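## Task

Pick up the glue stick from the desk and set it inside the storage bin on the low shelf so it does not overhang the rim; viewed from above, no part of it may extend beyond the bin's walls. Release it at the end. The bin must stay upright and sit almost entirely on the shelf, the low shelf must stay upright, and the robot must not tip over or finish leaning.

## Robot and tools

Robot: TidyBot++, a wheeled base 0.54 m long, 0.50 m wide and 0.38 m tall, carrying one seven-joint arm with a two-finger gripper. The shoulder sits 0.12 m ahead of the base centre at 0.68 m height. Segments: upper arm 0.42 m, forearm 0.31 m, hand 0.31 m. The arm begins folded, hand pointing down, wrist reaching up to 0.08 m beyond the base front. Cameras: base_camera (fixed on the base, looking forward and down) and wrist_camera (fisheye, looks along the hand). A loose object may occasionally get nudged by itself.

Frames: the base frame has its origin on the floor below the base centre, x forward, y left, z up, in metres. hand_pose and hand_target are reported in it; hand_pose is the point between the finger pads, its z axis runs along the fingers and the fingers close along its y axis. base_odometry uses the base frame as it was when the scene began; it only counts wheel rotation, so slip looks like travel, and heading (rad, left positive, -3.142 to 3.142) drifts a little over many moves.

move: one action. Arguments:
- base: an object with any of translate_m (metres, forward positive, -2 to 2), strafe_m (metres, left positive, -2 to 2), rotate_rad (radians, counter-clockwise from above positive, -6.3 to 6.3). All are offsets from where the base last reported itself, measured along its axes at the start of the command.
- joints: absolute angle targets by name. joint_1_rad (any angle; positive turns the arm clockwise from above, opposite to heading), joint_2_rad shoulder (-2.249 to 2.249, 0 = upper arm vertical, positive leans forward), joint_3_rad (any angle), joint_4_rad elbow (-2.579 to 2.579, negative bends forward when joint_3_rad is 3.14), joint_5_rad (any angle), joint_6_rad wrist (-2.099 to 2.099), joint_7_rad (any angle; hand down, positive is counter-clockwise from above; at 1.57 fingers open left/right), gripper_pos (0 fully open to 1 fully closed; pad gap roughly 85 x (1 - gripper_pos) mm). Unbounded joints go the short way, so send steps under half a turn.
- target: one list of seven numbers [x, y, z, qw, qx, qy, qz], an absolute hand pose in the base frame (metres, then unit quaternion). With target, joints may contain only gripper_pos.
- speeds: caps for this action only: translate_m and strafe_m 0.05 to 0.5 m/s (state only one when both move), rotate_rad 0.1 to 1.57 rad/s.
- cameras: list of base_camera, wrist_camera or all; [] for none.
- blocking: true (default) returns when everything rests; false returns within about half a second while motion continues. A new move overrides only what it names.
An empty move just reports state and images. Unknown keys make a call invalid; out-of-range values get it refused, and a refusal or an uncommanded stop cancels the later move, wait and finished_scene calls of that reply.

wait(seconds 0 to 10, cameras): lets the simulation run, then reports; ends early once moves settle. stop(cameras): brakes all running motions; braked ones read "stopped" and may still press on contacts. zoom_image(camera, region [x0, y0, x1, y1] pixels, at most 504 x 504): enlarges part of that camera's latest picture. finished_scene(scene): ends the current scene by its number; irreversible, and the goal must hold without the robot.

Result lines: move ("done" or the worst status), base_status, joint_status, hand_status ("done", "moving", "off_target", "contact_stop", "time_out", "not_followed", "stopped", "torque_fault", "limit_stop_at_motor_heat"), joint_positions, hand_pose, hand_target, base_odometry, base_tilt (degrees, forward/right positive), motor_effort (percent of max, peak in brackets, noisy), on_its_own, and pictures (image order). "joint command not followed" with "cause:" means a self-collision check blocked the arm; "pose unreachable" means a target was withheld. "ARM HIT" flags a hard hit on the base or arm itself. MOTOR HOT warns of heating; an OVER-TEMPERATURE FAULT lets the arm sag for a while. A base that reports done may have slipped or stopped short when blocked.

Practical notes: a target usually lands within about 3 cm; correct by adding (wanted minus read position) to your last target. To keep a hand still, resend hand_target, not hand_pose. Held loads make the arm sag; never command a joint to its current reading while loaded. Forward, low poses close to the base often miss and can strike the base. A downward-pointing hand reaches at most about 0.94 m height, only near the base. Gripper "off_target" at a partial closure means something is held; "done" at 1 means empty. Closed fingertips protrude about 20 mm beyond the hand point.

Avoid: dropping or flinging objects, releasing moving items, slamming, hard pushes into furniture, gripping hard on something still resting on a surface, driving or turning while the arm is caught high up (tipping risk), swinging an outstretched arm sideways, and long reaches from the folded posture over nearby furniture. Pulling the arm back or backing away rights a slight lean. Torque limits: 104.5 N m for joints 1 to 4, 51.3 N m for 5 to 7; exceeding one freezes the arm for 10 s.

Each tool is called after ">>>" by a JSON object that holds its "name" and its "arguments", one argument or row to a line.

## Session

>>> {"name": "move", "arguments": {
  "joints": {"joint_6_rad":0.3},
  "base": {"rotate_rad":1.3}
}}

Scene clock: 2.10 s.
move: done
base_odometry: x=+0.000 y=+0.000 heading=+1.300
base_tilt: forward=-0.1 right=+0.5
base_status: done
joint_positions: joint_1_rad=-0.027 joint_2_rad=-0.323 joint_3_rad=+3.106 joint_4_rad=-2.540 joint_5_rad=-0.033 joint_6_rad=+0.248 joint_7_rad=+1.604 gripper_pos=+0.000
joint_status: all done
motor_effort: joint_1_rad=+0(2) joint_2_rad=-7(8) joint_3_rad=+0(1) joint_4_rad=+19(19) joint_5_rad=+0(1) joint_6_rad=+9(10) joint_7_rad=+0(0)
hand_pose: x=+0.5221 y=+0.0244 z=+0.7705 quat_wxyz=(-0.008, +0.833, +0.027, +0.553) (m; base frame)
hand_target: x=+0.5271 y=+0.0243 z=+0.7838 quat_wxyz=(-0.008, +0.819, +0.026, +0.573) (m; base frame)
hand_status: not commanded
pictures: base_camera, wrist_camera
camera_calibration:
wrist_camera: T_world_to_cam=[[0.0305592, -0.999527, 0.00332956, 0.00708562], [-0.429112, -0.0161279, -0.903107, 0.968462], [0.902734, 0.0261695, -0.429402, -0.00484114], [0, 0, 0, 1]] pos_world=[0.419732, 0.0228282, 0.872523]

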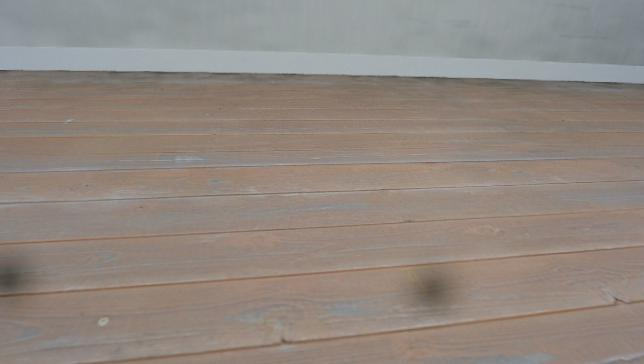

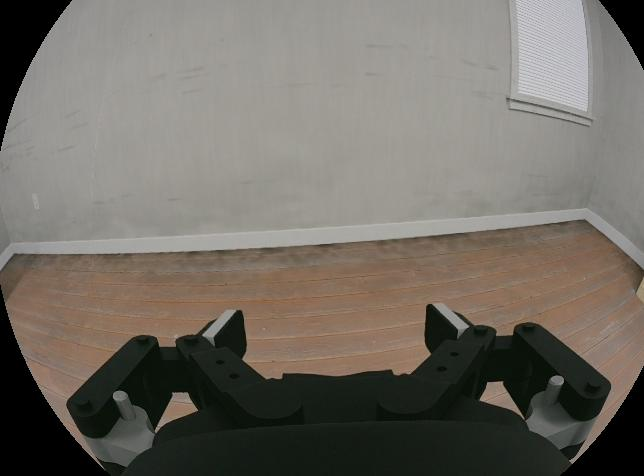

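>>> {"name": "move", "arguments": {
  "base": {"rotate_rad":-1.5}
}}

>>> {"name": "move", "arguments": {
  "base": {"rotate_rad":-3.14}
}}

Scene clock: 4.67 s.
move: done
base_odometry: x=+0.000 y=+0.000 heading=-0.200
base_tilt: forward=-0.1 right=+0.6
base_status: done
joint_positions: joint_1_rad=-0.028 joint_2_rad=-0.323 joint_3_rad=+3.106 joint_4_rad=-2.540 joint_5_rad=-0.033 joint_6_rad=+0.249 joint_7_rad=+1.604 gripper_pos=+0.000
joint_status: not commanded
motor_effort: joint_1_rad=+0(2) joint_2_rad=-7(8) joint_3_rad=-1(2) joint_4_rad=+18(19) joint_5_rad=+1(1) joint_6_rad=+9(9) joint_7_rad=+0(0)
hand_pose: x=+0.5223 y=+0.0246 z=+0.7709 quat_wxyz=(-0.009, +0.832, +0.027, +0.554) (m; base frame)
hand_target: x=+0.5271 y=+0.0243 z=+0.7838 quat_wxyz=(-0.008, +0.819, +0.026, +0.573) (m; base frame)
hand_status: not commanded
pictures: base_camera, wrist_camera
camera_calibration:
wrist_camera: T_world_to_cam=[[0.0308704, -0.999518, 0.00333283, 0.00704787], [-0.42793, -0.01623, -0.903666, 0.968773], [0.903284, 0.0264703, -0.428225, -0.00607268], [0, 0, 0, 1]] pos_world=[0.419835, 0.0229284, 0.872823]

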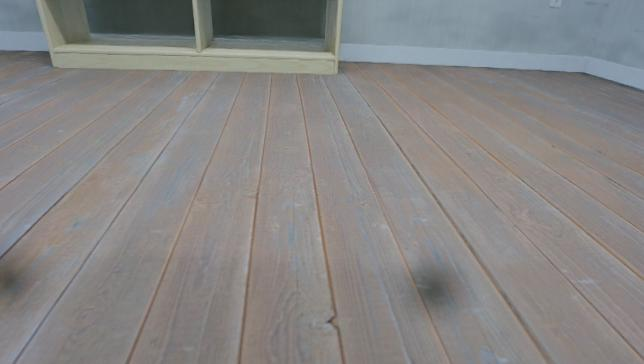

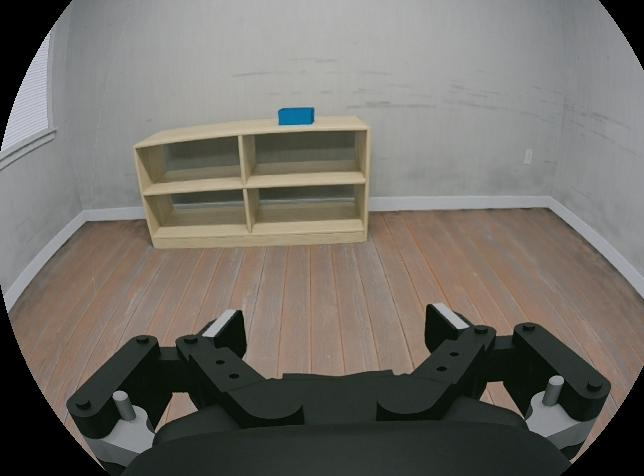

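Scene clock: 7.97 s.
move: done
base_odometry: x=+0.000 y=+0.000 heading=+2.943
base_tilt: forward=+0.0 right=+0.4
base_status: done
joint_positions: joint_1_rad=-0.028 joint_2_rad=-0.323 joint_3_rad=+3.106 joint_4_rad=-2.540 joint_5_rad=-0.033 joint_6_rad=+0.250 joint_7_rad=+1.604 gripper_pos=+0.000
joint_status: not commanded
motor_effort: joint_1_rad=-1(2) joint_2_rad=-7(8) joint_3_rad=+0(2) joint_4_rad=+18(19) joint_5_rad=+0(1) joint_6_rad=+8(9) joint_7_rad=+0(0)
hand_pose: x=+0.5224 y=+0.0246 z=+0.7711 quat_wxyz=(-0.009, +0.832, +0.027, +0.554) (m; base frame)
hand_target: x=+0.5271 y=+0.0243 z=+0.7838 quat_wxyz=(-0.008, +0.819, +0.026, +0.573) (m; base frame)
hand_status: not commanded
pictures: base_camera, wrist_camera
camera_calibration:
wrist_camera: T_world_to_cam=[[0.030915, -0.999517, 0.00322769, 0.00712087], [-0.427124, -0.0161303, -0.904049, 0.968858], [0.903665, 0.0265701, -0.427416, -0.00690027], [0, 0, 0, 1]] pos_world=[0.419838, 0.0229288, 0.872923]

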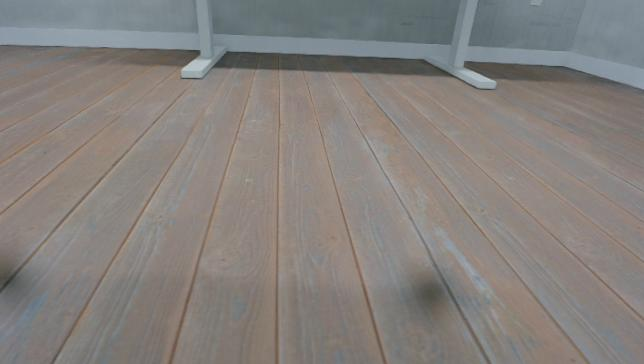

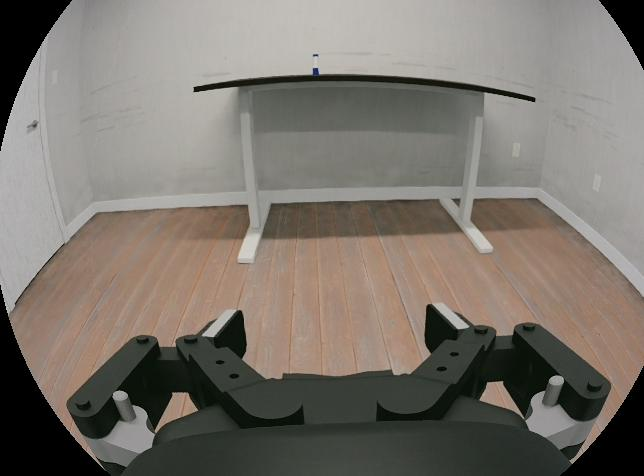

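>>> {"name": "move", "arguments": {
  "base": {"rotate_rad":0.114},
  "joints": {"joint_1_rad":0.0,"joint_2_rad":0.0,"joint_3_rad":3.14,"joint_4_rad":-1.4,"joint_5_rad":0.0,"joint_6_rad":-0.8,"joint_7_rad":1.57},
  "cameras": []
}}

>>> {"name": "move", "arguments": {
  "base": {"translate_m":0.7,"strafe_m":-0.08}
}}

>>> {"name": "zoom_image", "arguments": {
  "camera": "wrist_camera",
  "region": [300, 50, 380, 130]
}}

Scene clock: 11.80 s.
move: done
base_odometry: x=+0.000 y=+0.000 heading=+3.057
base_tilt: forward=-0.1 right=+0.5
base_status: done
joint_positions: joint_1_rad=-0.012 joint_2_rad=-0.020 joint_3_rad=+3.114 joint_4_rad=-1.412 joint_5_rad=-0.033 joint_6_rad=-0.751 joint_7_rad=+1.604 gripper_pos=+0.000
joint_status: all done
motor_effort: joint_1_rad=-1(2) joint_2_rad=-20(22) joint_3_rad=+0(2) joint_4_rad=+21(22) joint_5_rad=+0(1) joint_6_rad=+8(10) joint_7_rad=+0(1)
hand_pose: x=+0.6804 y=+0.0306 z=+0.9900 quat_wxyz=(-0.017, +0.877, +0.027, +0.479) (m; base frame)
hand_target: x=+0.6804 y=+0.0022 z=+0.9728 quat_wxyz=(-0.001, +0.891, +0.000, +0.454) (m; base frame)
hand_status: not commanded
pictures: none
No camera images: "cameras" was empty.

Scene clock: 14.57 s.
move: done
base_odometry: x=-0.691 y=+0.139 heading=+3.056
base_tilt: forward=+0.0 right=+0.5
base_status: done
joint_positions: joint_1_rad=-0.011 joint_2_rad=-0.004 joint_3_rad=+3.116 joint_4_rad=-1.410 joint_5_rad=-0.033 joint_6_rad=-0.756 joint_7_rad=+1.604 gripper_pos=+0.000
joint_status: not commanded
motor_effort: joint_1_rad=-1(1) joint_2_rad=-21(25) joint_3_rad=-1(2) joint_4_rad=+21(22) joint_5_rad=+1(1) joint_6_rad=+8(9) joint_7_rad=+0(1)
hand_pose: x=+0.6849 y=+0.0290 z=+0.9810 quat_wxyz=(-0.016, +0.882, +0.025, +0.471) (m; base frame)
hand_target: x=+0.6804 y=+0.0022 z=+0.9728 quat_wxyz=(-0.001, +0.891, +0.000, +0.454) (m; base frame)
hand_status: not commanded
pictures: base_camera, wrist_camera
camera_calibration:
wrist_camera: T_world_to_cam=[[0.0350317, -0.999308, -0.0124843, 0.0184211], [-0.593887, -0.010769, -0.804477, 1.24449], [0.803786, 0.0355965, -0.593853, 0.167299], [0, 0, 0, 1]] pos_world=[0.60397, 0.0258551, 1.10075]

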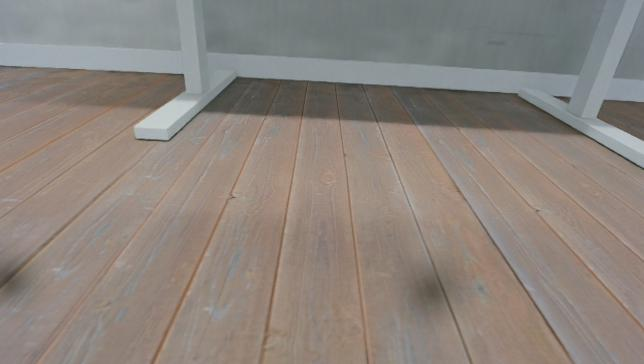

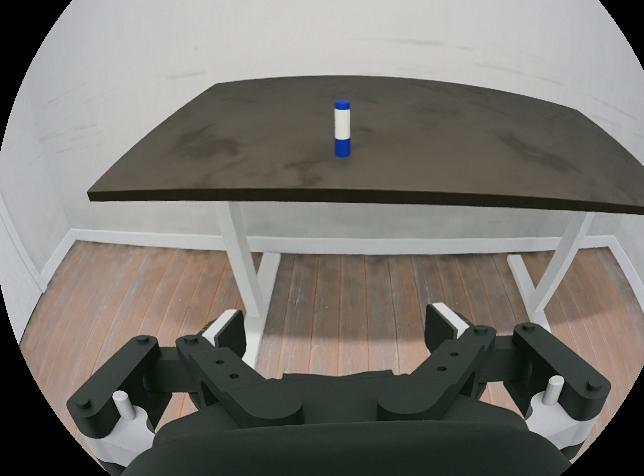

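Scaled by 6.300.

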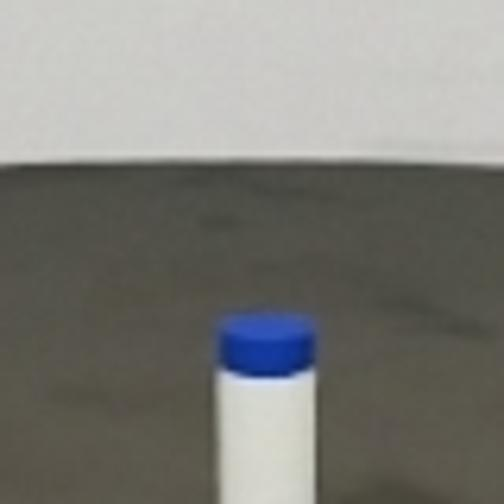

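>>> {"name": "move", "arguments": {
  "joints": {"joint_1_rad":0.0,"joint_2_rad":0.127,"joint_3_rad":3.14,"joint_4_rad":-1.53,"joint_5_rad":0.0,"joint_6_rad":-0.436,"joint_7_rad":1.57},
  "cameras": []
}}

>>> {"name": "move", "arguments": {
  "base": {"translate_m":0.22}
}}

Scene clock: 17.90 s.
move: done
base_odometry: x=-0.691 y=+0.139 heading=+3.056
base_tilt: forward=-0.1 right=+0.5
base_status: not commanded
joint_positions: joint_1_rad=-0.011 joint_2_rad=+0.133 joint_3_rad=+3.116 joint_4_rad=-1.511 joint_5_rad=-0.033 joint_6_rad=-0.486 joint_7_rad=+1.604 gripper_pos=+0.000
joint_status: all done
motor_effort: joint_1_rad=-1(2) joint_2_rad=-28(31) joint_3_rad=+0(2) joint_4_rad=+21(23) joint_5_rad=+0(2) joint_6_rad=+8(9) joint_7_rad=+0(1)
hand_pose: x=+0.7512 y=+0.0282 z=+0.9111 quat_wxyz=(-0.016, +0.874, +0.020, +0.484) (m; base frame)
hand_target: x=+0.7553 y=+0.0023 z=+0.9168 quat_wxyz=(-0.001, +0.866, +0.000, +0.501) (m; base frame)
hand_status: not commanded
pictures: none
No camera images: "cameras" was empty.

Scene clock: 19.60 s.
move: done
base_odometry: x=-0.910 y=+0.158 heading=+3.056
base_tilt: forward=+0.0 right=+0.5
base_status: done
joint_positions: joint_1_rad=-0.011 joint_2_rad=+0.137 joint_3_rad=+3.116 joint_4_rad=-1.511 joint_5_rad=-0.033 joint_6_rad=-0.483 joint_7_rad=+1.604 gripper_pos=+0.000
joint_status: not commanded
motor_effort: joint_1_rad=-1(2) joint_2_rad=-27(31) joint_3_rad=-1(1) joint_4_rad=+22(22) joint_5_rad=+0(1) joint_6_rad=+8(9) joint_7_rad=+0(0)
hand_pose: x=+0.7527 y=+0.0281 z=+0.9093 quat_wxyz=(-0.016, +0.875, +0.020, +0.484) (m; base frame)
hand_target: x=+0.7553 y=+0.0023 z=+0.9168 quat_wxyz=(-0.001, +0.866, +0.000, +0.501) (m; base frame)
hand_status: not commanded
pictures: base_camera, wrist_camera
camera_calibration:
wrist_camera: T_world_to_cam=[[0.0258694, -0.999527, -0.0166413, 0.0248583], [-0.569361, -0.00104889, -0.822087, 1.22437], [0.82168, 0.0307418, -0.569119, 0.0344331], [0, 0, 0, 1]] pos_world=[0.668172, 0.0250723, 1.02655]

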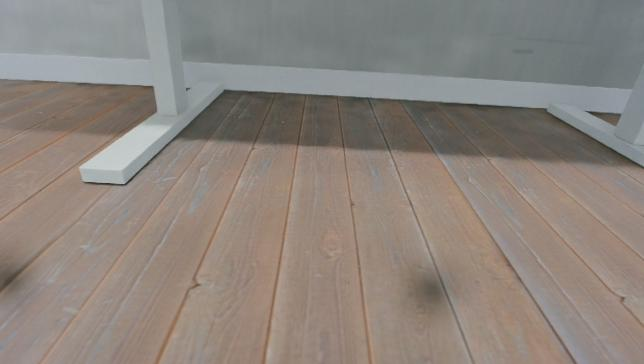

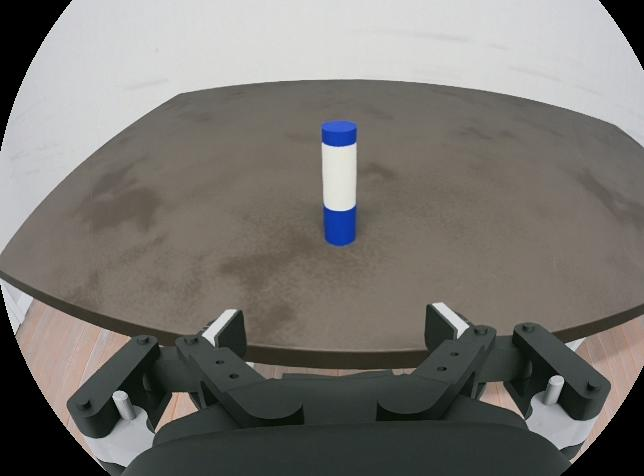

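>>> {"name": "move", "arguments": {
  "base": {"translate_m":0.125},
  "speeds": {"translate_m":0.15},
  "cameras": ["wrist_camera"]
}}

Scene clock: 21.53 s.
move: done
base_odometry: x=-1.035 y=+0.169 heading=+3.055
base_tilt: forward=-0.1 right=+0.5
base_status: done
joint_positions: joint_1_rad=-0.010 joint_2_rad=+0.137 joint_3_rad=+3.116 joint_4_rad=-1.511 joint_5_rad=-0.033 joint_6_rad=-0.483 joint_7_rad=+1.604 gripper_pos=+0.000
joint_status: not commanded
motor_effort: joint_1_rad=+0(1) joint_2_rad=-27(30) joint_3_rad=-1(1) joint_4_rad=+21(22) joint_5_rad=+0(1) joint_6_rad=+8(9) joint_7_rad=+0(0)
hand_pose: x=+0.7529 y=+0.0278 z=+0.9094 quat_wxyz=(-0.016, +0.875, +0.020, +0.484) (m; base frame)
hand_target: x=+0.7553 y=+0.0023 z=+0.9168 quat_wxyz=(-0.001, +0.866, +0.000, +0.501) (m; base frame)
hand_status: not commanded
pictures: wrist_camera
camera_calibration:
wrist_camera: T_world_to_cam=[[0.025517, -0.999536, -0.0166235, 0.0248732], [-0.568956, -0.000847856, -0.822368, 1.22444], [0.821972, 0.0304424, -0.568713, 0.0337514], [0, 0, 0, 1]] pos_world=[0.668274, 0.0248723, 1.02655]

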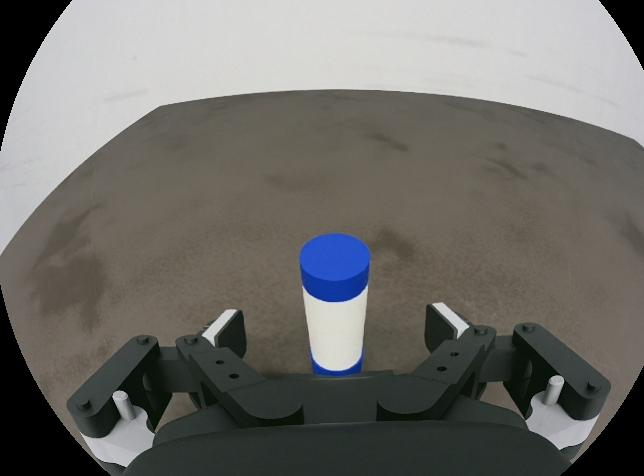

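>>> {"name": "move", "arguments": {
  "joints": {"gripper_pos":0.55},
  "cameras": ["wrist_camera"]
}}

>>> {"name": "move", "arguments": {
  "joints": {"gripper_pos":0.85},
  "cameras": ["wrist_camera"]
}}

Scene clock: 22.60 s.
move: done
base_odometry: x=-1.035 y=+0.169 heading=+3.055
base_tilt: forward=-0.1 right=+0.5
base_status: not commanded
joint_positions: joint_1_rad=-0.010 joint_2_rad=+0.137 joint_3_rad=+3.116 joint_4_rad=-1.511 joint_5_rad=-0.033 joint_6_rad=-0.483 joint_7_rad=+1.604 gripper_pos=+0.550
joint_status: all done
motor_effort: joint_1_rad=+0(2) joint_2_rad=-27(28) joint_3_rad=+0(1) joint_4_rad=+22(22) joint_5_rad=+1(1) joint_6_rad=+8(9) joint_7_rad=+0(0)
hand_pose: x=+0.7529 y=+0.0278 z=+0.9094 quat_wxyz=(-0.016, +0.875, +0.020, +0.484) (m; base frame)
hand_target: x=+0.7553 y=+0.0023 z=+0.9168 quat_wxyz=(-0.001, +0.866, +0.000, +0.501) (m; base frame)
hand_status: not commanded
pictures: wrist_camera
camera_calibration:
wrist_camera: T_world_to_cam=[[0.025517, -0.999536, -0.0166235, 0.0248732], [-0.568956, -0.000847856, -0.822368, 1.22444], [0.821972, 0.0304424, -0.568713, 0.0337514], [0, 0, 0, 1]] pos_world=[0.668274, 0.0248723, 1.02655]

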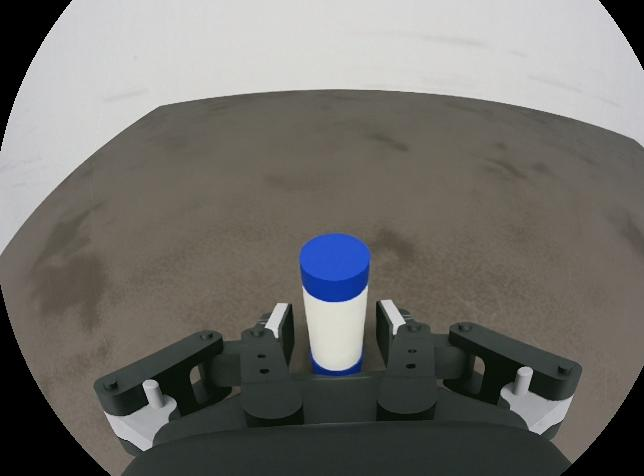

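Scene clock: 23.30 s.
move: off_target
base_odometry: x=-1.035 y=+0.169 heading=+3.055
base_tilt: forward=+0.0 right=+0.5
base_status: not commanded
joint_positions: joint_1_rad=-0.010 joint_2_rad=+0.137 joint_3_rad=+3.116 joint_4_rad=-1.511 joint_5_rad=-0.033 joint_6_rad=-0.482 joint_7_rad=+1.604 gripper_pos=+0.773
joint_status: gripper_pos off_target (ended at +0.773, target +0.850)
motor_effort: joint_1_rad=-1(1) joint_2_rad=-27(28) joint_3_rad=-1(1) joint_4_rad=+22(22) joint_5_rad=+0(1) joint_6_rad=+9(9) joint_7_rad=+0(0)
hand_pose: x=+0.7530 y=+0.0278 z=+0.9096 quat_wxyz=(-0.016, +0.874, +0.020, +0.485) (m; base frame)
hand_target: x=+0.7553 y=+0.0023 z=+0.9168 quat_wxyz=(-0.001, +0.866, +0.000, +0.501) (m; base frame)
hand_status: not commanded
pictures: wrist_camera
camera_calibration:
wrist_camera: T_world_to_cam=[[0.0255317, -0.999536, -0.0166045, 0.024843], [-0.568294, -0.000847292, -0.822825, 1.22461], [0.822429, 0.0304444, -0.568052, 0.03274], [0, 0, 0, 1]] pos_world=[0.668376, 0.0248723, 1.02665]

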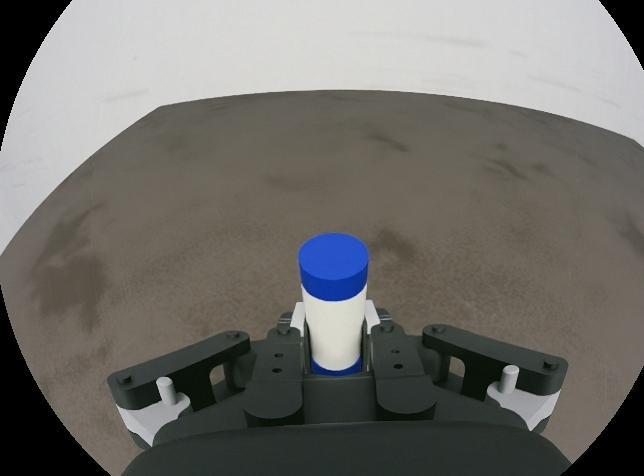

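>>> {"name": "move", "arguments": {
  "joints": {"gripper_pos":0.95},
  "cameras": []
}}

>>> {"name": "move", "arguments": {
  "joints": {"joint_2_rad":0.01},
  "cameras": ["wrist_camera"]
}}

>>> {"name": "move", "arguments": {
  "base": {"translate_m":-0.55},
  "cameras": []
}}

Scene clock: 24.30 s.
move: off_target
base_odometry: x=-1.035 y=+0.169 heading=+3.055
base_tilt: forward=+0.0 right=+0.5
base_status: not commanded
joint_positions: joint_1_rad=-0.010 joint_2_rad=+0.137 joint_3_rad=+3.116 joint_4_rad=-1.511 joint_5_rad=-0.033 joint_6_rad=-0.482 joint_7_rad=+1.604 gripper_pos=+0.773
joint_status: gripper_pos off_target (ended at +0.773, target +0.950)
motor_effort: joint_1_rad=+0(1) joint_2_rad=-27(28) joint_3_rad=+0(1) joint_4_rad=+22(22) joint_5_rad=+0(1) joint_6_rad=+8(9) joint_7_rad=+0(0)
hand_pose: x=+0.7530 y=+0.0278 z=+0.9096 quat_wxyz=(-0.016, +0.874, +0.020, +0.485) (m; base frame)
hand_target: x=+0.7553 y=+0.0023 z=+0.9168 quat_wxyz=(-0.001, +0.866, +0.000, +0.501) (m; base frame)
hand_status: not commanded
pictures: none
No camera images: "cameras" was empty.

Scene clock: 25.37 s.
move: done
base_odometry: x=-1.035 y=+0.169 heading=+3.055
base_tilt: forward=-0.1 right=+0.5
base_status: not commanded
joint_positions: joint_1_rad=-0.010 joint_2_rad=+0.035 joint_3_rad=+3.116 joint_4_rad=-1.511 joint_5_rad=-0.033 joint_6_rad=-0.482 joint_7_rad=+1.604 gripper_pos=+0.773
joint_status: all done
motor_effort: joint_1_rad=+0(1) joint_2_rad=-24(30) joint_3_rad=+0(1) joint_4_rad=+22(23) joint_5_rad=+0(1) joint_6_rad=+9(10) joint_7_rad=+0(0)
hand_pose: x=+0.7263 y=+0.0275 z=+0.9730 quat_wxyz=(-0.015, +0.848, +0.021, +0.529) (m; base frame)
hand_target: x=+0.7235 y=+0.0023 z=+0.9895 quat_wxyz=(-0.001, +0.835, +0.000, +0.550) (m; base frame)
hand_status: not commanded
pictures: wrist_camera
camera_calibration:
wrist_camera: T_world_to_cam=[[0.0271013, -0.999521, -0.0149425, 0.0235384], [-0.48152, 0.0000464059, -0.876435, 1.25068], [0.876016, 0.0309476, -0.481288, -0.0325118], [0, 0, 0, 1]] pos_world=[0.630068, 0.0244753, 1.08084]

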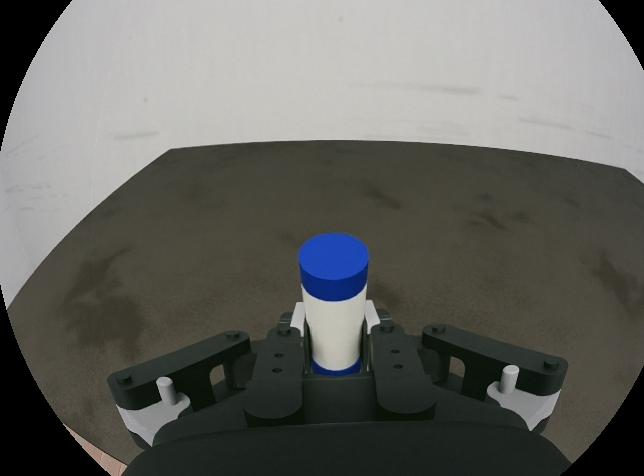

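Scene clock: 28.03 s.
move: done
base_odometry: x=-0.487 y=+0.121 heading=+3.054
base_tilt: forward=-0.1 right=+0.5
base_status: done
joint_positions: joint_1_rad=-0.009 joint_2_rad=+0.024 joint_3_rad=+3.118 joint_4_rad=-1.511 joint_5_rad=-0.033 joint_6_rad=-0.481 joint_7_rad=+1.604 gripper_pos=+0.773
joint_status: not commanded
motor_effort: joint_1_rad=-1(2) joint_2_rad=-24(29) joint_3_rad=-1(2) joint_4_rad=+22(23) joint_5_rad=+1(1) joint_6_rad=+9(10) joint_7_rad=+0(1)
hand_pose: x=+0.7235 y=+0.0255 z=+0.9793 quat_wxyz=(-0.014, +0.846, +0.019, +0.533) (m; base frame)
hand_target: x=+0.7235 y=+0.0023 z=+0.9895 quat_wxyz=(-0.001, +0.835, +0.000, +0.550) (m; base frame)
hand_status: not commanded
pictures: none
No camera images: "cameras" was empty.

>>> {"name": "move", "arguments": {
  "base": {"rotate_rad":-3.134},
  "joints": {"joint_2_rad":0.045,"joint_4_rad":-1.11,"joint_6_rad":-1.3},
  "cameras": []
}}

>>> {"name": "move", "arguments": {
  "base": {"translate_m":1.5,"strafe_m":-0.066}
}}

Scene clock: 31.80 s.
move: done
base_odometry: x=-0.487 y=+0.121 heading=-0.079
base_tilt: forward=-0.1 right=+0.5
base_status: done
joint_positions: joint_1_rad=+0.001 joint_2_rad=+0.048 joint_3_rad=+3.127 joint_4_rad=-1.125 joint_5_rad=-0.031 joint_6_rad=-1.254 joint_7_rad=+1.604 gripper_pos=+0.773
joint_status: all done
motor_effort: joint_1_rad=-1(3) joint_2_rad=-22(26) joint_3_rad=-1(3) joint_4_rad=+20(24) joint_5_rad=+1(1) joint_6_rad=+7(10) joint_7_rad=+0(0)
hand_pose: x=+0.6328 y=+0.0175 z=+0.9886 quat_wxyz=(-0.012, +0.936, +0.023, +0.350) (m; base frame)
hand_target: x=+0.6228 y=+0.0021 z=+0.9883 quat_wxyz=(+0.000, +0.942, +0.000, +0.337) (m; base frame)
hand_status: not commanded
pictures: none
No camera images: "cameras" was empty.

Scene clock: 36.17 s.
move: done
base_odometry: x=+1.003 y=-0.064 heading=-0.080
base_tilt: forward=-0.1 right=+0.5
base_status: done
joint_positions: joint_1_rad=+0.001 joint_2_rad=+0.051 joint_3_rad=+3.127 joint_4_rad=-1.123 joint_5_rad=-0.031 joint_6_rad=-1.257 joint_7_rad=+1.604 gripper_pos=+0.773
joint_status: not commanded
motor_effort: joint_1_rad=+0(2) joint_2_rad=-22(25) joint_3_rad=+0(2) joint_4_rad=+19(20) joint_5_rad=+1(1) joint_6_rad=+7(7) joint_7_rad=+0(0)
hand_pose: x=+0.6328 y=+0.0175 z=+0.9878 quat_wxyz=(-0.012, +0.937, +0.023, +0.348) (m; base frame)
hand_target: x=+0.6228 y=+0.0021 z=+0.9883 quat_wxyz=(+0.000, +0.942, +0.000, +0.337) (m; base frame)
hand_status: not commanded
pictures: base_camera, wrist_camera
camera_calibration:
wrist_camera: T_world_to_cam=[[0.024936, -0.999656, -0.00811426, 0.0108188], [-0.78654, -0.0146087, -0.617367, 1.15607], [0.617036, 0.0217769, -0.786633, 0.522489], [0, 0, 0, 1]] pos_world=[0.586632, 0.0163256, 1.12482]

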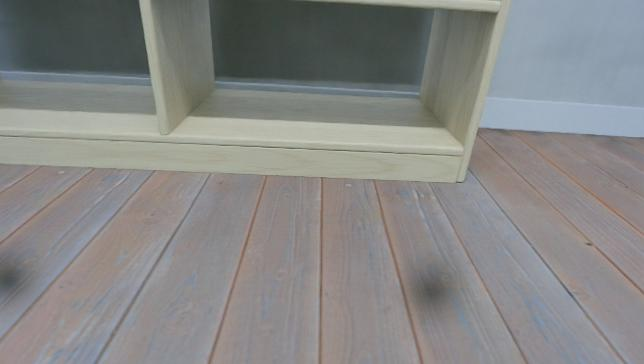

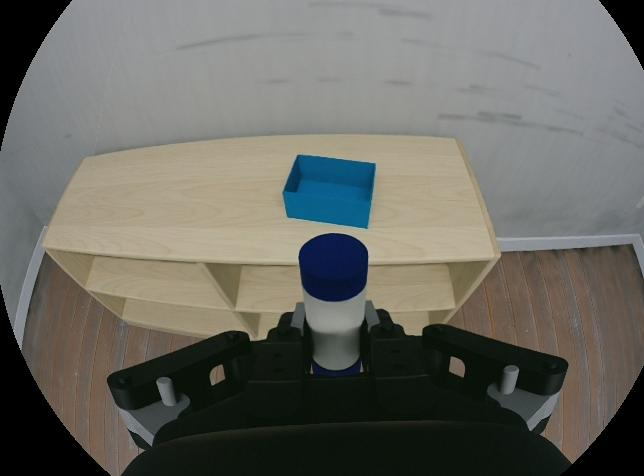

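>>> {"name": "move", "arguments": {
  "base": {"translate_m":0.435},
  "cameras": []
}}

>>> {"name": "move", "arguments": {
  "target": [0.58, 0.03, 0.83, 0, 0.970, 0.242, 0],
  "cameras": ["wrist_camera"]
}}

Scene clock: 40.30 s.
move: done
base_odometry: x=+1.437 y=-0.099 heading=-0.081
base_tilt: forward=+0.0 right=+0.5
base_status: done
joint_positions: joint_1_rad=+0.001 joint_2_rad=+0.057 joint_3_rad=+3.127 joint_4_rad=-1.122 joint_5_rad=-0.031 joint_6_rad=-1.259 joint_7_rad=+1.604 gripper_pos=+0.773
joint_status: not commanded
motor_effort: joint_1_rad=+0(2) joint_2_rad=-22(27) joint_3_rad=-1(1) joint_4_rad=+20(21) joint_5_rad=+0(1) joint_6_rad=+7(8) joint_7_rad=+0(0)
hand_pose: x=+0.6345 y=+0.0175 z=+0.9846 quat_wxyz=(-0.013, +0.938, +0.023, +0.345) (m; base frame)
hand_target: x=+0.6228 y=+0.0021 z=+0.9883 quat_wxyz=(+0.000, +0.942, +0.000, +0.337) (m; base frame)
hand_status: not commanded
pictures: none
No camera images: "cameras" was empty.

Scene clock: 42.17 s.
move: done
base_odometry: x=+1.437 y=-0.099 heading=-0.081
base_tilt: forward=-0.1 right=+0.4
base_status: not commanded
joint_positions: joint_1_rad=-0.022 joint_2_rad=+0.389 joint_3_rad=+3.114 joint_4_rad=-0.987 joint_5_rad=-0.021 joint_6_rad=-1.738 joint_7_rad=+1.935 gripper_pos=+0.773
joint_status: not commanded
motor_effort: joint_1_rad=+0(1) joint_2_rad=-32(36) joint_3_rad=-1(2) joint_4_rad=+17(20) joint_5_rad=+0(1) joint_6_rad=+0(7) joint_7_rad=+0(0)
hand_pose: x=+0.5942 y=+0.0290 z=+0.8211 quat_wxyz=(-0.013, +0.978, +0.206, +0.016) (m; base frame)
hand_target: x=+0.5800 y=+0.0300 z=+0.8300 quat_wxyz=(+0.000, +0.970, +0.242, +0.000) (m; base frame)
hand_status: done (0.017 m and 4.9 deg from the pose sent, 0.164 m and 47.3 deg at the start)
pictures: wrist_camera
camera_calibration:
wrist_camera: T_world_to_cam=[[0.384513, -0.923113, -0.00342331, -0.197737], [-0.923067, -0.384528, 0.00925474, 0.600224], [-0.00985953, -0.000398626, -0.999951, 0.96322], [0, 0, 0, 1]] pos_world=[0.639576, 0.0486531, 0.956941]

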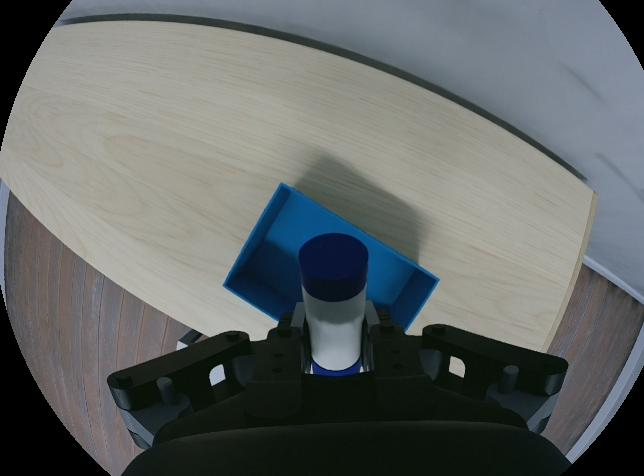

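>>> {"name": "move", "arguments": {
  "target": [0.585, 0.032, 0.75, 0.025, 0.965, 0.241, -0.101],
  "cameras": ["wrist_camera"]
}}

Scene clock: 44.03 s.
move: done
base_odometry: x=+1.437 y=-0.099 heading=-0.081
base_tilt: forward=+0.0 right=+0.5
base_status: not commanded
joint_positions: joint_1_rad=-0.090 joint_2_rad=+0.542 joint_3_rad=+3.114 joint_4_rad=-0.994 joint_5_rad=+0.051 joint_6_rad=-1.747 joint_7_rad=+1.935 gripper_pos=+0.773
joint_status: not commanded
motor_effort: joint_1_rad=-1(1) joint_2_rad=-36(41) joint_3_rad=-2(2) joint_4_rad=+16(18) joint_5_rad=+1(1) joint_6_rad=-1(1) joint_7_rad=+0(0)
hand_pose: x=+0.6046 y=+0.0404 z=+0.7455 quat_wxyz=(+0.009, +0.969, +0.234, -0.072) (m; base frame)
hand_target: x=+0.5850 y=+0.0320 z=+0.7500 quat_wxyz=(+0.025, +0.965, +0.241, -0.101) (m; base frame)
hand_status: done (0.022 m and 3.9 deg from the pose sent, 0.072 m and 14.7 deg at the start)
pictures: wrist_camera
camera_calibration:
wrist_camera: T_world_to_cam=[[0.440133, -0.897926, 0.00347364, -0.231207], [-0.881967, -0.431579, 0.189403, 0.457688], [-0.168571, -0.0864264, -0.981893, 0.973616], [0, 0, 0, 1]] pos_world=[0.669551, 0.0740677, 0.870102]

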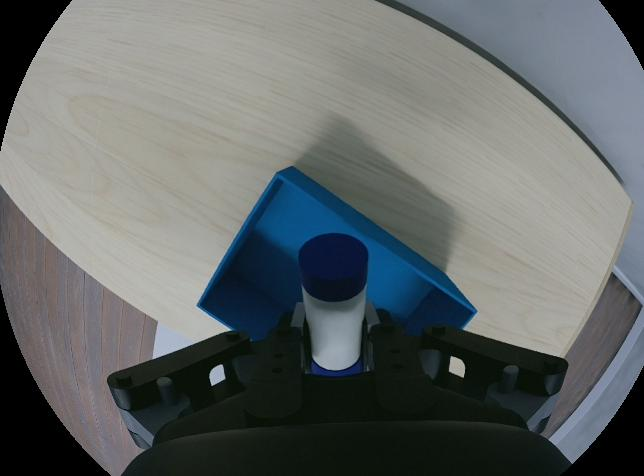

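>>> {"name": "move", "arguments": {
  "target": [0.568, 0.021, 0.71, 0.025, 0.965, 0.241, -0.101],
  "cameras": ["wrist_camera"]
}}

Scene clock: 45.57 s.
move: off_target
base_odometry: x=+1.437 y=-0.099 heading=-0.081
base_tilt: forward=+0.0 right=+0.5
base_status: not commanded
joint_positions: joint_1_rad=-0.084 joint_2_rad=+0.534 joint_3_rad=+3.114 joint_4_rad=-1.184 joint_5_rad=+0.055 joint_6_rad=-1.684 joint_7_rad=+1.935 gripper_pos=+0.773
joint_status: not commanded
motor_effort: joint_1_rad=-1(1) joint_2_rad=-36(37) joint_3_rad=-1(1) joint_4_rad=+15(17) joint_5_rad=+1(1) joint_6_rad=-1(3) joint_7_rad=+0(0)
hand_pose: x=+0.5627 y=+0.0322 z=+0.6976 quat_wxyz=(+0.004, +0.963, +0.234, -0.131) (m; base frame)
hand_target: x=+0.5680 y=+0.0210 z=+0.7100 quat_wxyz=(+0.025, +0.965, +0.241, -0.101) (m; base frame)
hand_status: off_target (0.017 m and 4.3 deg from the pose sent, 0.055 m and 3.9 deg at the start)
pictures: wrist_camera
camera_calibration:
wrist_camera: T_world_to_cam=[[0.437829, -0.898468, -0.0325757, -0.19361], [-0.85331, -0.426688, 0.299667, 0.333058], [-0.283141, -0.103406, -0.953488, 0.964133], [0, 0, 0, 1]] pos_world=[0.641955, 0.0678555, 0.813176]

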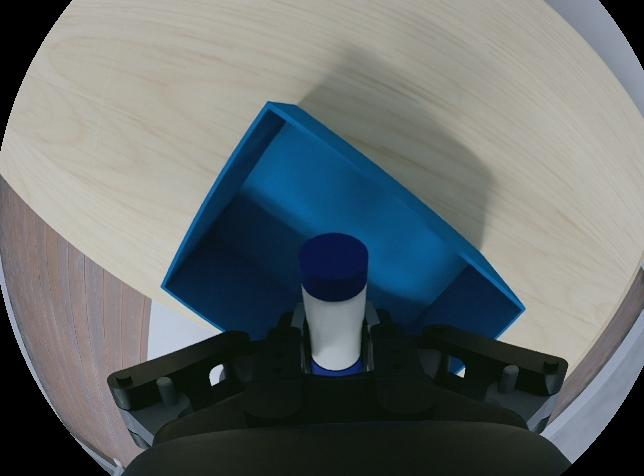

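>>> {"name": "move", "arguments": {
  "target": [0.590, 0.018, 0.68, 0.025, 0.965, 0.241, -0.101],
  "cameras": ["wrist_camera"]
}}

Scene clock: 46.57 s.
move: done
base_odometry: x=+1.437 y=-0.099 heading=-0.081
base_tilt: forward=-0.1 right=+0.5
base_status: not commanded
joint_positions: joint_1_rad=-0.081 joint_2_rad=+0.554 joint_3_rad=+3.114 joint_4_rad=-1.184 joint_5_rad=+0.056 joint_6_rad=-1.635 joint_7_rad=+1.935 gripper_pos=+0.773
joint_status: not commanded
motor_effort: joint_1_rad=+0(1) joint_2_rad=-36(38) joint_3_rad=-1(2) joint_4_rad=+15(16) joint_5_rad=+1(1) joint_6_rad=-2(2) joint_7_rad=+0(0)
hand_pose: x=+0.5779 y=+0.0318 z=+0.6846 quat_wxyz=(+0.006, +0.965, +0.233, -0.117) (m; base frame)
hand_target: x=+0.5900 y=+0.0180 z=+0.6800 quat_wxyz=(+0.025, +0.965, +0.241, -0.101) (m; base frame)
hand_status: done (0.019 m and 3.0 deg from the pose sent, 0.035 m and 4.3 deg at the start)
pictures: wrist_camera
camera_calibration:
wrist_camera: T_world_to_cam=[[0.43721, -0.899073, -0.0227048, -0.207456], [-0.86228, -0.426225, 0.273507, 0.37288], [-0.25558, -0.100002, -0.961602, 0.945483], [0, 0, 0, 1]] pos_world=[0.653875, 0.0669627, 0.802483]

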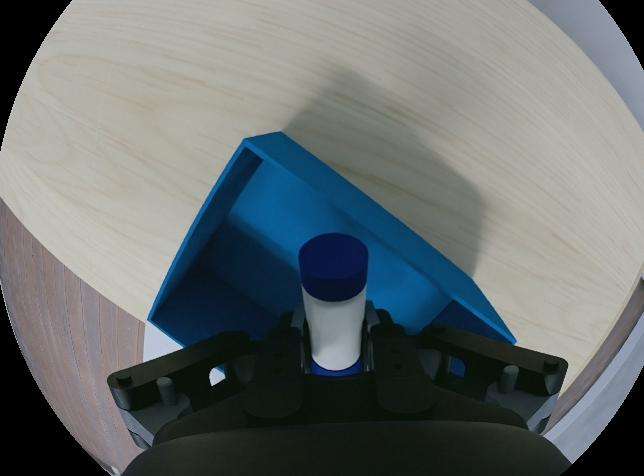

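>>> {"name": "move", "arguments": {
  "target": [0.583, 0.017, 0.655, 0.025, 0.965, 0.241, -0.101],
  "cameras": ["wrist_camera"]
}}

Scene clock: 48.57 s.
move: done
base_odometry: x=+1.437 y=-0.099 heading=-0.081
base_tilt: forward=+0.0 right=+0.5
base_status: not commanded
joint_positions: joint_1_rad=-0.076 joint_2_rad=+0.554 joint_3_rad=+3.114 joint_4_rad=-1.263 joint_5_rad=+0.059 joint_6_rad=-1.553 joint_7_rad=+1.935 gripper_pos=+0.773
joint_status: not commanded
motor_effort: joint_1_rad=-1(2) joint_2_rad=-36(38) joint_3_rad=-1(1) joint_4_rad=+15(16) joint_5_rad=+1(1) joint_6_rad=-2(2) joint_7_rad=+0(0)
hand_pose: x=+0.5739 y=+0.0290 z=+0.6602 quat_wxyz=(+0.007, +0.965, +0.233, -0.116) (m; base frame)
hand_target: x=+0.5830 y=+0.0170 z=+0.6550 quat_wxyz=(+0.025, +0.965, +0.241, -0.101) (m; base frame)
hand_status: done (0.016 m and 2.9 deg from the pose sent, 0.033 m and 3.0 deg at the start)
pictures: wrist_camera
camera_calibration:
wrist_camera: T_world_to_cam=[[0.437981, -0.89875, -0.0205324, -0.210638], [-0.862651, -0.426598, 0.271747, 0.376261], [-0.252992, -0.101308, -0.96215, 0.919552], [0, 0, 0, 1]] pos_world=[0.649477, 0.0643593, 0.778174]

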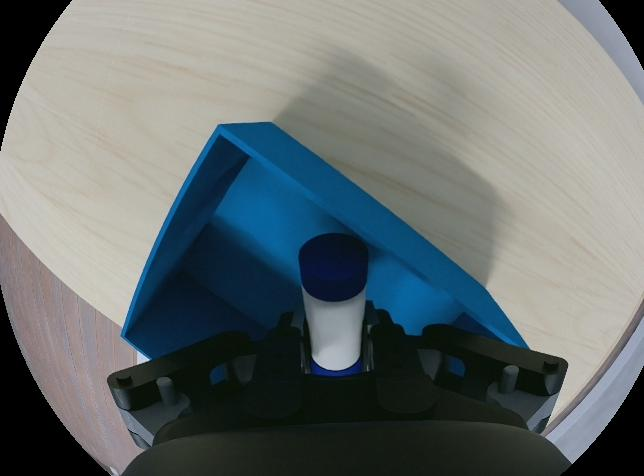

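>>> {"name": "move", "arguments": {
  "target": [0.584, 0.018, 0.640, 0.025, 0.965, 0.241, -0.101],
  "cameras": ["wrist_camera"]
}}

>>> {"name": "move", "arguments": {
  "target": [0.584, 0.018, 0.632, 0.025, 0.965, 0.241, -0.101],
  "cameras": ["wrist_camera"]
}}

Scene clock: 49.50 s.
move: done
base_odometry: x=+1.437 y=-0.099 heading=-0.081
base_tilt: forward=-0.1 right=+0.5
base_status: not commanded
joint_positions: joint_1_rad=-0.076 joint_2_rad=+0.558 joint_3_rad=+3.114 joint_4_rad=-1.289 joint_5_rad=+0.060 joint_6_rad=-1.509 joint_7_rad=+1.935 gripper_pos=+0.773
joint_status: not commanded
motor_effort: joint_1_rad=+0(1) joint_2_rad=-36(37) joint_3_rad=-1(1) joint_4_rad=+16(16) joint_5_rad=+1(1) joint_6_rad=-1(2) joint_7_rad=+0(0)
hand_pose: x=+0.5770 y=+0.0292 z=+0.6491 quat_wxyz=(+0.008, +0.966, +0.234, -0.109) (m; base frame)
hand_target: x=+0.5840 y=+0.0180 z=+0.6400 quat_wxyz=(+0.025, +0.965, +0.241, -0.101) (m; base frame)
hand_status: done (0.016 m and 2.3 deg from the pose sent, 0.025 m and 2.9 deg at the start)
pictures: wrist_camera
camera_calibration:
wrist_camera: T_world_to_cam=[[0.440398, -0.897666, -0.0156449, -0.216684], [-0.865186, -0.428989, 0.259655, 0.391355], [-0.239795, -0.100816, -0.965575, 0.904372], [0, 0, 0, 1]] pos_world=[0.650886, 0.0645523, 0.768231]

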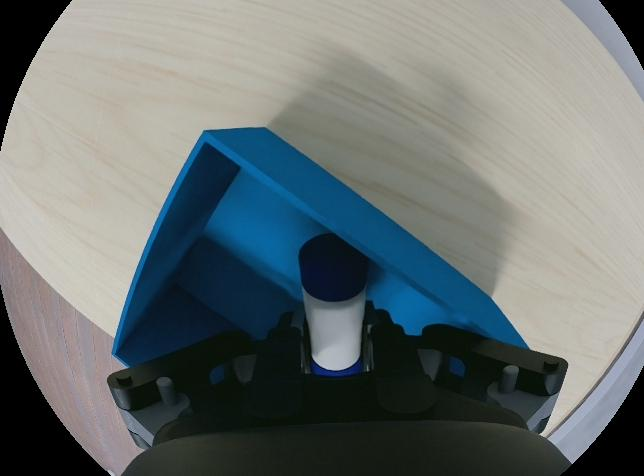

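Scene clock: 50.07 s.
move: done
base_odometry: x=+1.437 y=-0.099 heading=-0.081
base_tilt: forward=-0.1 right=+0.5
base_status: not commanded
joint_positions: joint_1_rad=-0.076 joint_2_rad=+0.560 joint_3_rad=+3.114 joint_4_rad=-1.304 joint_5_rad=+0.061 joint_6_rad=-1.487 joint_7_rad=+1.935 gripper_pos=+0.773
joint_status: not commanded
motor_effort: joint_1_rad=-1(1) joint_2_rad=-36(36) joint_3_rad=-1(1) joint_4_rad=+15(16) joint_5_rad=+1(1) joint_6_rad=-1(2) joint_7_rad=+0(0)
hand_pose: x=+0.5777 y=+0.0291 z=+0.6432 quat_wxyz=(+0.008, +0.966, +0.235, -0.107) (m; base frame)
hand_target: x=+0.5840 y=+0.0180 z=+0.6320 quat_wxyz=(+0.025, +0.965, +0.241, -0.101) (m; base frame)
hand_status: done (0.017 m and 2.1 deg from the pose sent, 0.022 m and 2.3 deg at the start)
pictures: wrist_camera
camera_calibration:
wrist_camera: T_world_to_cam=[[0.441795, -0.897013, -0.013565, -0.219269], [-0.865845, -0.430304, 0.255245, 0.396821], [-0.234795, -0.101021, -0.966781, 0.896662], [0, 0, 0, 1]] pos_world=[0.65099, 0.0646477, 0.762615]

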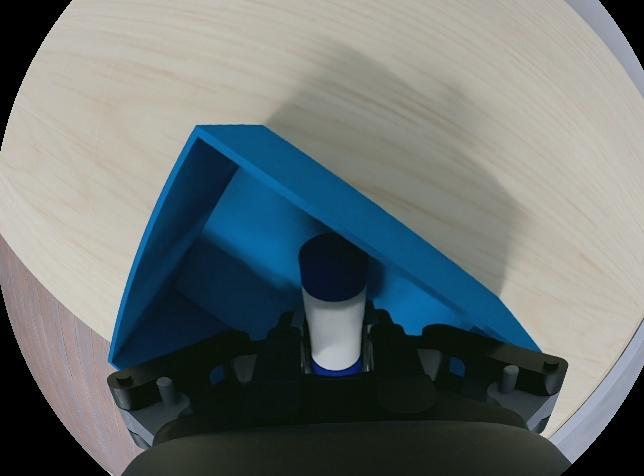

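>>> {"name": "move", "arguments": {
  "target": [0.572, 0.018, 0.630, 0.025, 0.965, 0.241, -0.101],
  "cameras": ["wrist_camera"]
}}

>>> {"name": "zoom_image", "arguments": {
  "camera": "wrist_camera",
  "region": [260, 180, 460, 380]
}}

Scene clock: 51.40 s.
move: done
base_odometry: x=+1.437 y=-0.099 heading=-0.081
base_tilt: forward=-0.1 right=+0.5
base_status: not commanded
joint_positions: joint_1_rad=-0.076 joint_2_rad=+0.547 joint_3_rad=+3.114 joint_4_rad=-1.346 joint_5_rad=+0.062 joint_6_rad=-1.465 joint_7_rad=+1.935 gripper_pos=+0.773
joint_status: not commanded
motor_effort: joint_1_rad=+0(2) joint_2_rad=-31(36) joint_3_rad=-1(1) joint_4_rad=+11(15) joint_5_rad=+1(1) joint_6_rad=-1(2) joint_7_rad=+0(0)
hand_pose: x=+0.5687 y=+0.0275 z=+0.6382 quat_wxyz=(+0.009, +0.966, +0.236, -0.110) (m; base frame)
hand_target: x=+0.5720 y=+0.0180 z=+0.6300 quat_wxyz=(+0.025, +0.965, +0.241, -0.101) (m; base frame)
hand_status: done (0.013 m and 2.2 deg from the pose sent, 0.018 m and 2.1 deg at the start)
pictures: wrist_camera
camera_calibration:
wrist_camera: T_world_to_cam=[[0.443132, -0.896346, -0.0140393, -0.217255], [-0.863679, -0.431074, 0.261215, 0.38456], [-0.240191, -0.103627, -0.965178, 0.891686], [0, 0, 0, 1]] pos_world=[0.642585, 0.0634408, 0.757133]

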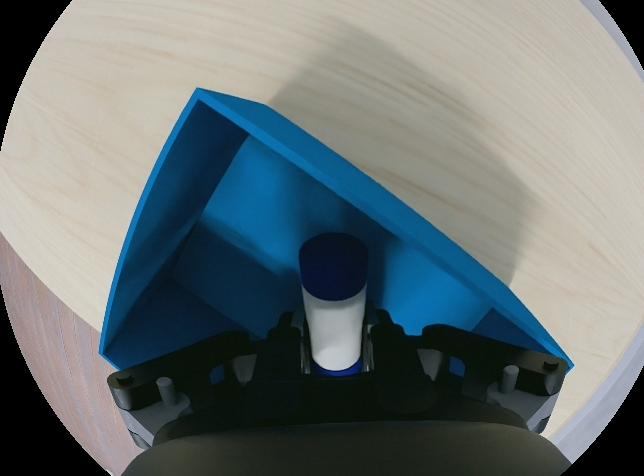

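Scaled by 2.520.

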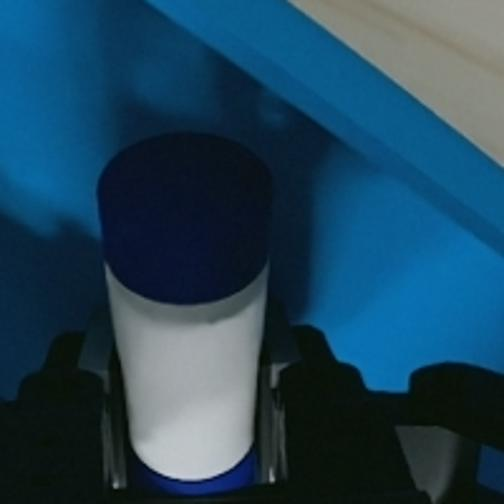

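>>> {"name": "move", "arguments": {
  "joints": {"gripper_pos":0.68},
  "cameras": ["wrist_camera"]
}}

>>> {"name": "move", "arguments": {
  "joints": {"gripper_pos":0.6},
  "cameras": ["wrist_camera"]
}}

Scene clock: 52.67 s.
move: done
base_odometry: x=+1.437 y=-0.099 heading=-0.081
base_tilt: forward=+0.0 right=+0.4
base_status: not commanded
joint_positions: joint_1_rad=-0.075 joint_2_rad=+0.548 joint_3_rad=+3.114 joint_4_rad=-1.356 joint_5_rad=+0.063 joint_6_rad=-1.461 joint_7_rad=+1.935 gripper_pos=+0.680
joint_status: all done
motor_effort: joint_1_rad=+1(1) joint_2_rad=-32(35) joint_3_rad=+0(1) joint_4_rad=+12(15) joint_5_rad=+1(1) joint_6_rad=-1(2) joint_7_rad=+0(0)
hand_pose: x=+0.5658 y=+0.0269 z=+0.6352 quat_wxyz=(+0.008, +0.965, +0.236, -0.113) (m; base frame)
hand_target: x=+0.5720 y=+0.0180 z=+0.6300 quat_wxyz=(+0.025, +0.965, +0.241, -0.101) (m; base frame)
hand_status: not commanded
pictures: wrist_camera
camera_calibration:
wrist_camera: T_world_to_cam=[[0.442844, -0.89645, -0.0163149, -0.214913], [-0.861941, -0.430666, 0.267551, 0.377521], [-0.246873, -0.104421, -0.963406, 0.890765], [0, 0, 0, 1]] pos_world=[0.64048, 0.0629408, 0.753655]

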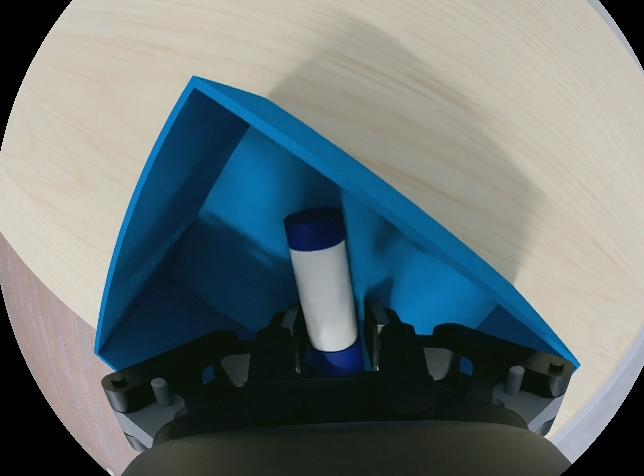

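Scene clock: 53.17 s.
move: done
base_odometry: x=+1.437 y=-0.099 heading=-0.081
base_tilt: forward=+0.0 right=+0.4
base_status: not commanded
joint_positions: joint_1_rad=-0.075 joint_2_rad=+0.548 joint_3_rad=+3.114 joint_4_rad=-1.356 joint_5_rad=+0.063 joint_6_rad=-1.461 joint_7_rad=+1.935 gripper_pos=+0.600
joint_status: all done
motor_effort: joint_1_rad=+0(1) joint_2_rad=-34(35) joint_3_rad=-1(1) joint_4_rad=+14(15) joint_5_rad=+1(1) joint_6_rad=-1(2) joint_7_rad=+0(0)
hand_pose: x=+0.5656 y=+0.0269 z=+0.6351 quat_wxyz=(+0.008, +0.965, +0.236, -0.114) (m; base frame)
hand_target: x=+0.5720 y=+0.0180 z=+0.6300 quat_wxyz=(+0.025, +0.965, +0.241, -0.101) (m; base frame)
hand_status: not commanded
pictures: wrist_camera
camera_calibration:
wrist_camera: T_world_to_cam=[[0.442867, -0.896438, -0.0163685, -0.214848], [-0.861843, -0.430667, 0.267867, 0.377187], [-0.247175, -0.104522, -0.963317, 0.890682], [0, 0, 0, 1]] pos_world=[0.640379, 0.0629407, 0.753456]

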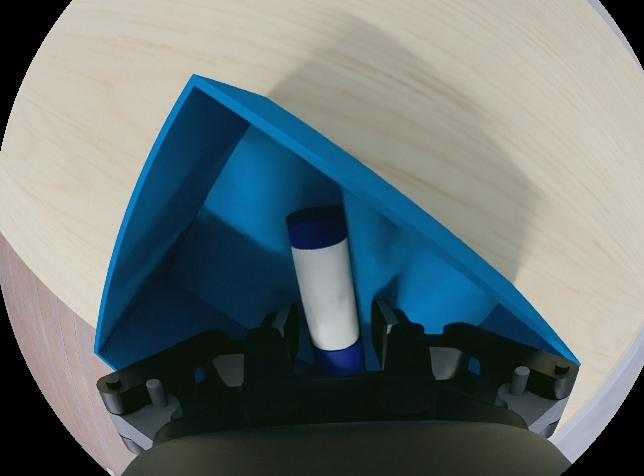

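>>> {"name": "move", "arguments": {
  "target": [0.566, 0.018, 0.665, 0.025, 0.965, 0.241, -0.101],
  "cameras": ["wrist_camera"]
}}

Scene clock: 54.47 s.
move: done
base_odometry: x=+1.437 y=-0.099 heading=-0.081
base_tilt: forward=+0.0 right=+0.5
base_status: not commanded
joint_positions: joint_1_rad=-0.075 joint_2_rad=+0.537 joint_3_rad=+3.114 joint_4_rad=-1.333 joint_5_rad=+0.063 joint_6_rad=-1.487 joint_7_rad=+1.935 gripper_pos=+0.600
joint_status: not commanded
motor_effort: joint_1_rad=-1(2) joint_2_rad=-34(37) joint_3_rad=+0(2) joint_4_rad=+15(16) joint_5_rad=+1(1) joint_6_rad=-1(2) joint_7_rad=+0(1)
hand_pose: x=+0.5672 y=+0.0269 z=+0.6470 quat_wxyz=(+0.009, +0.966, +0.235, -0.110) (m; base frame)
hand_target: x=+0.5660 y=+0.0180 z=+0.6650 quat_wxyz=(+0.025, +0.965, +0.241, -0.101) (m; base frame)
hand_status: done (0.020 m and 2.2 deg from the pose sent, 0.031 m and 2.5 deg at the start)
pictures: wrist_camera
camera_calibration:
wrist_camera: T_world_to_cam=[[0.441635, -0.897098, -0.0131777, -0.216788], [-0.864415, -0.429388, 0.261556, 0.380858], [-0.2403, -0.104121, -0.965098, 0.89981], [0, 0, 0, 1]] pos_world=[0.641185, 0.0627455, 0.765933]

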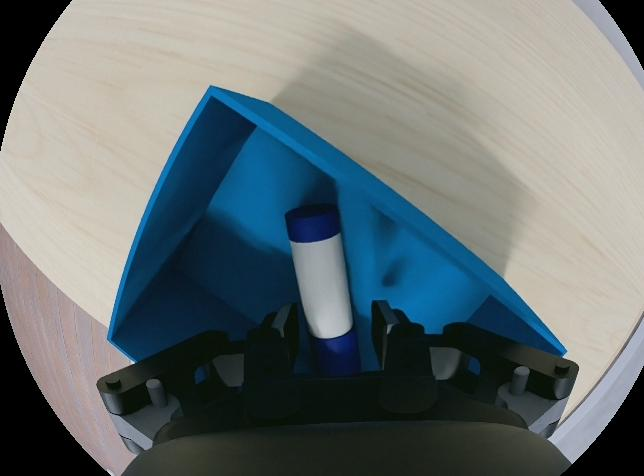

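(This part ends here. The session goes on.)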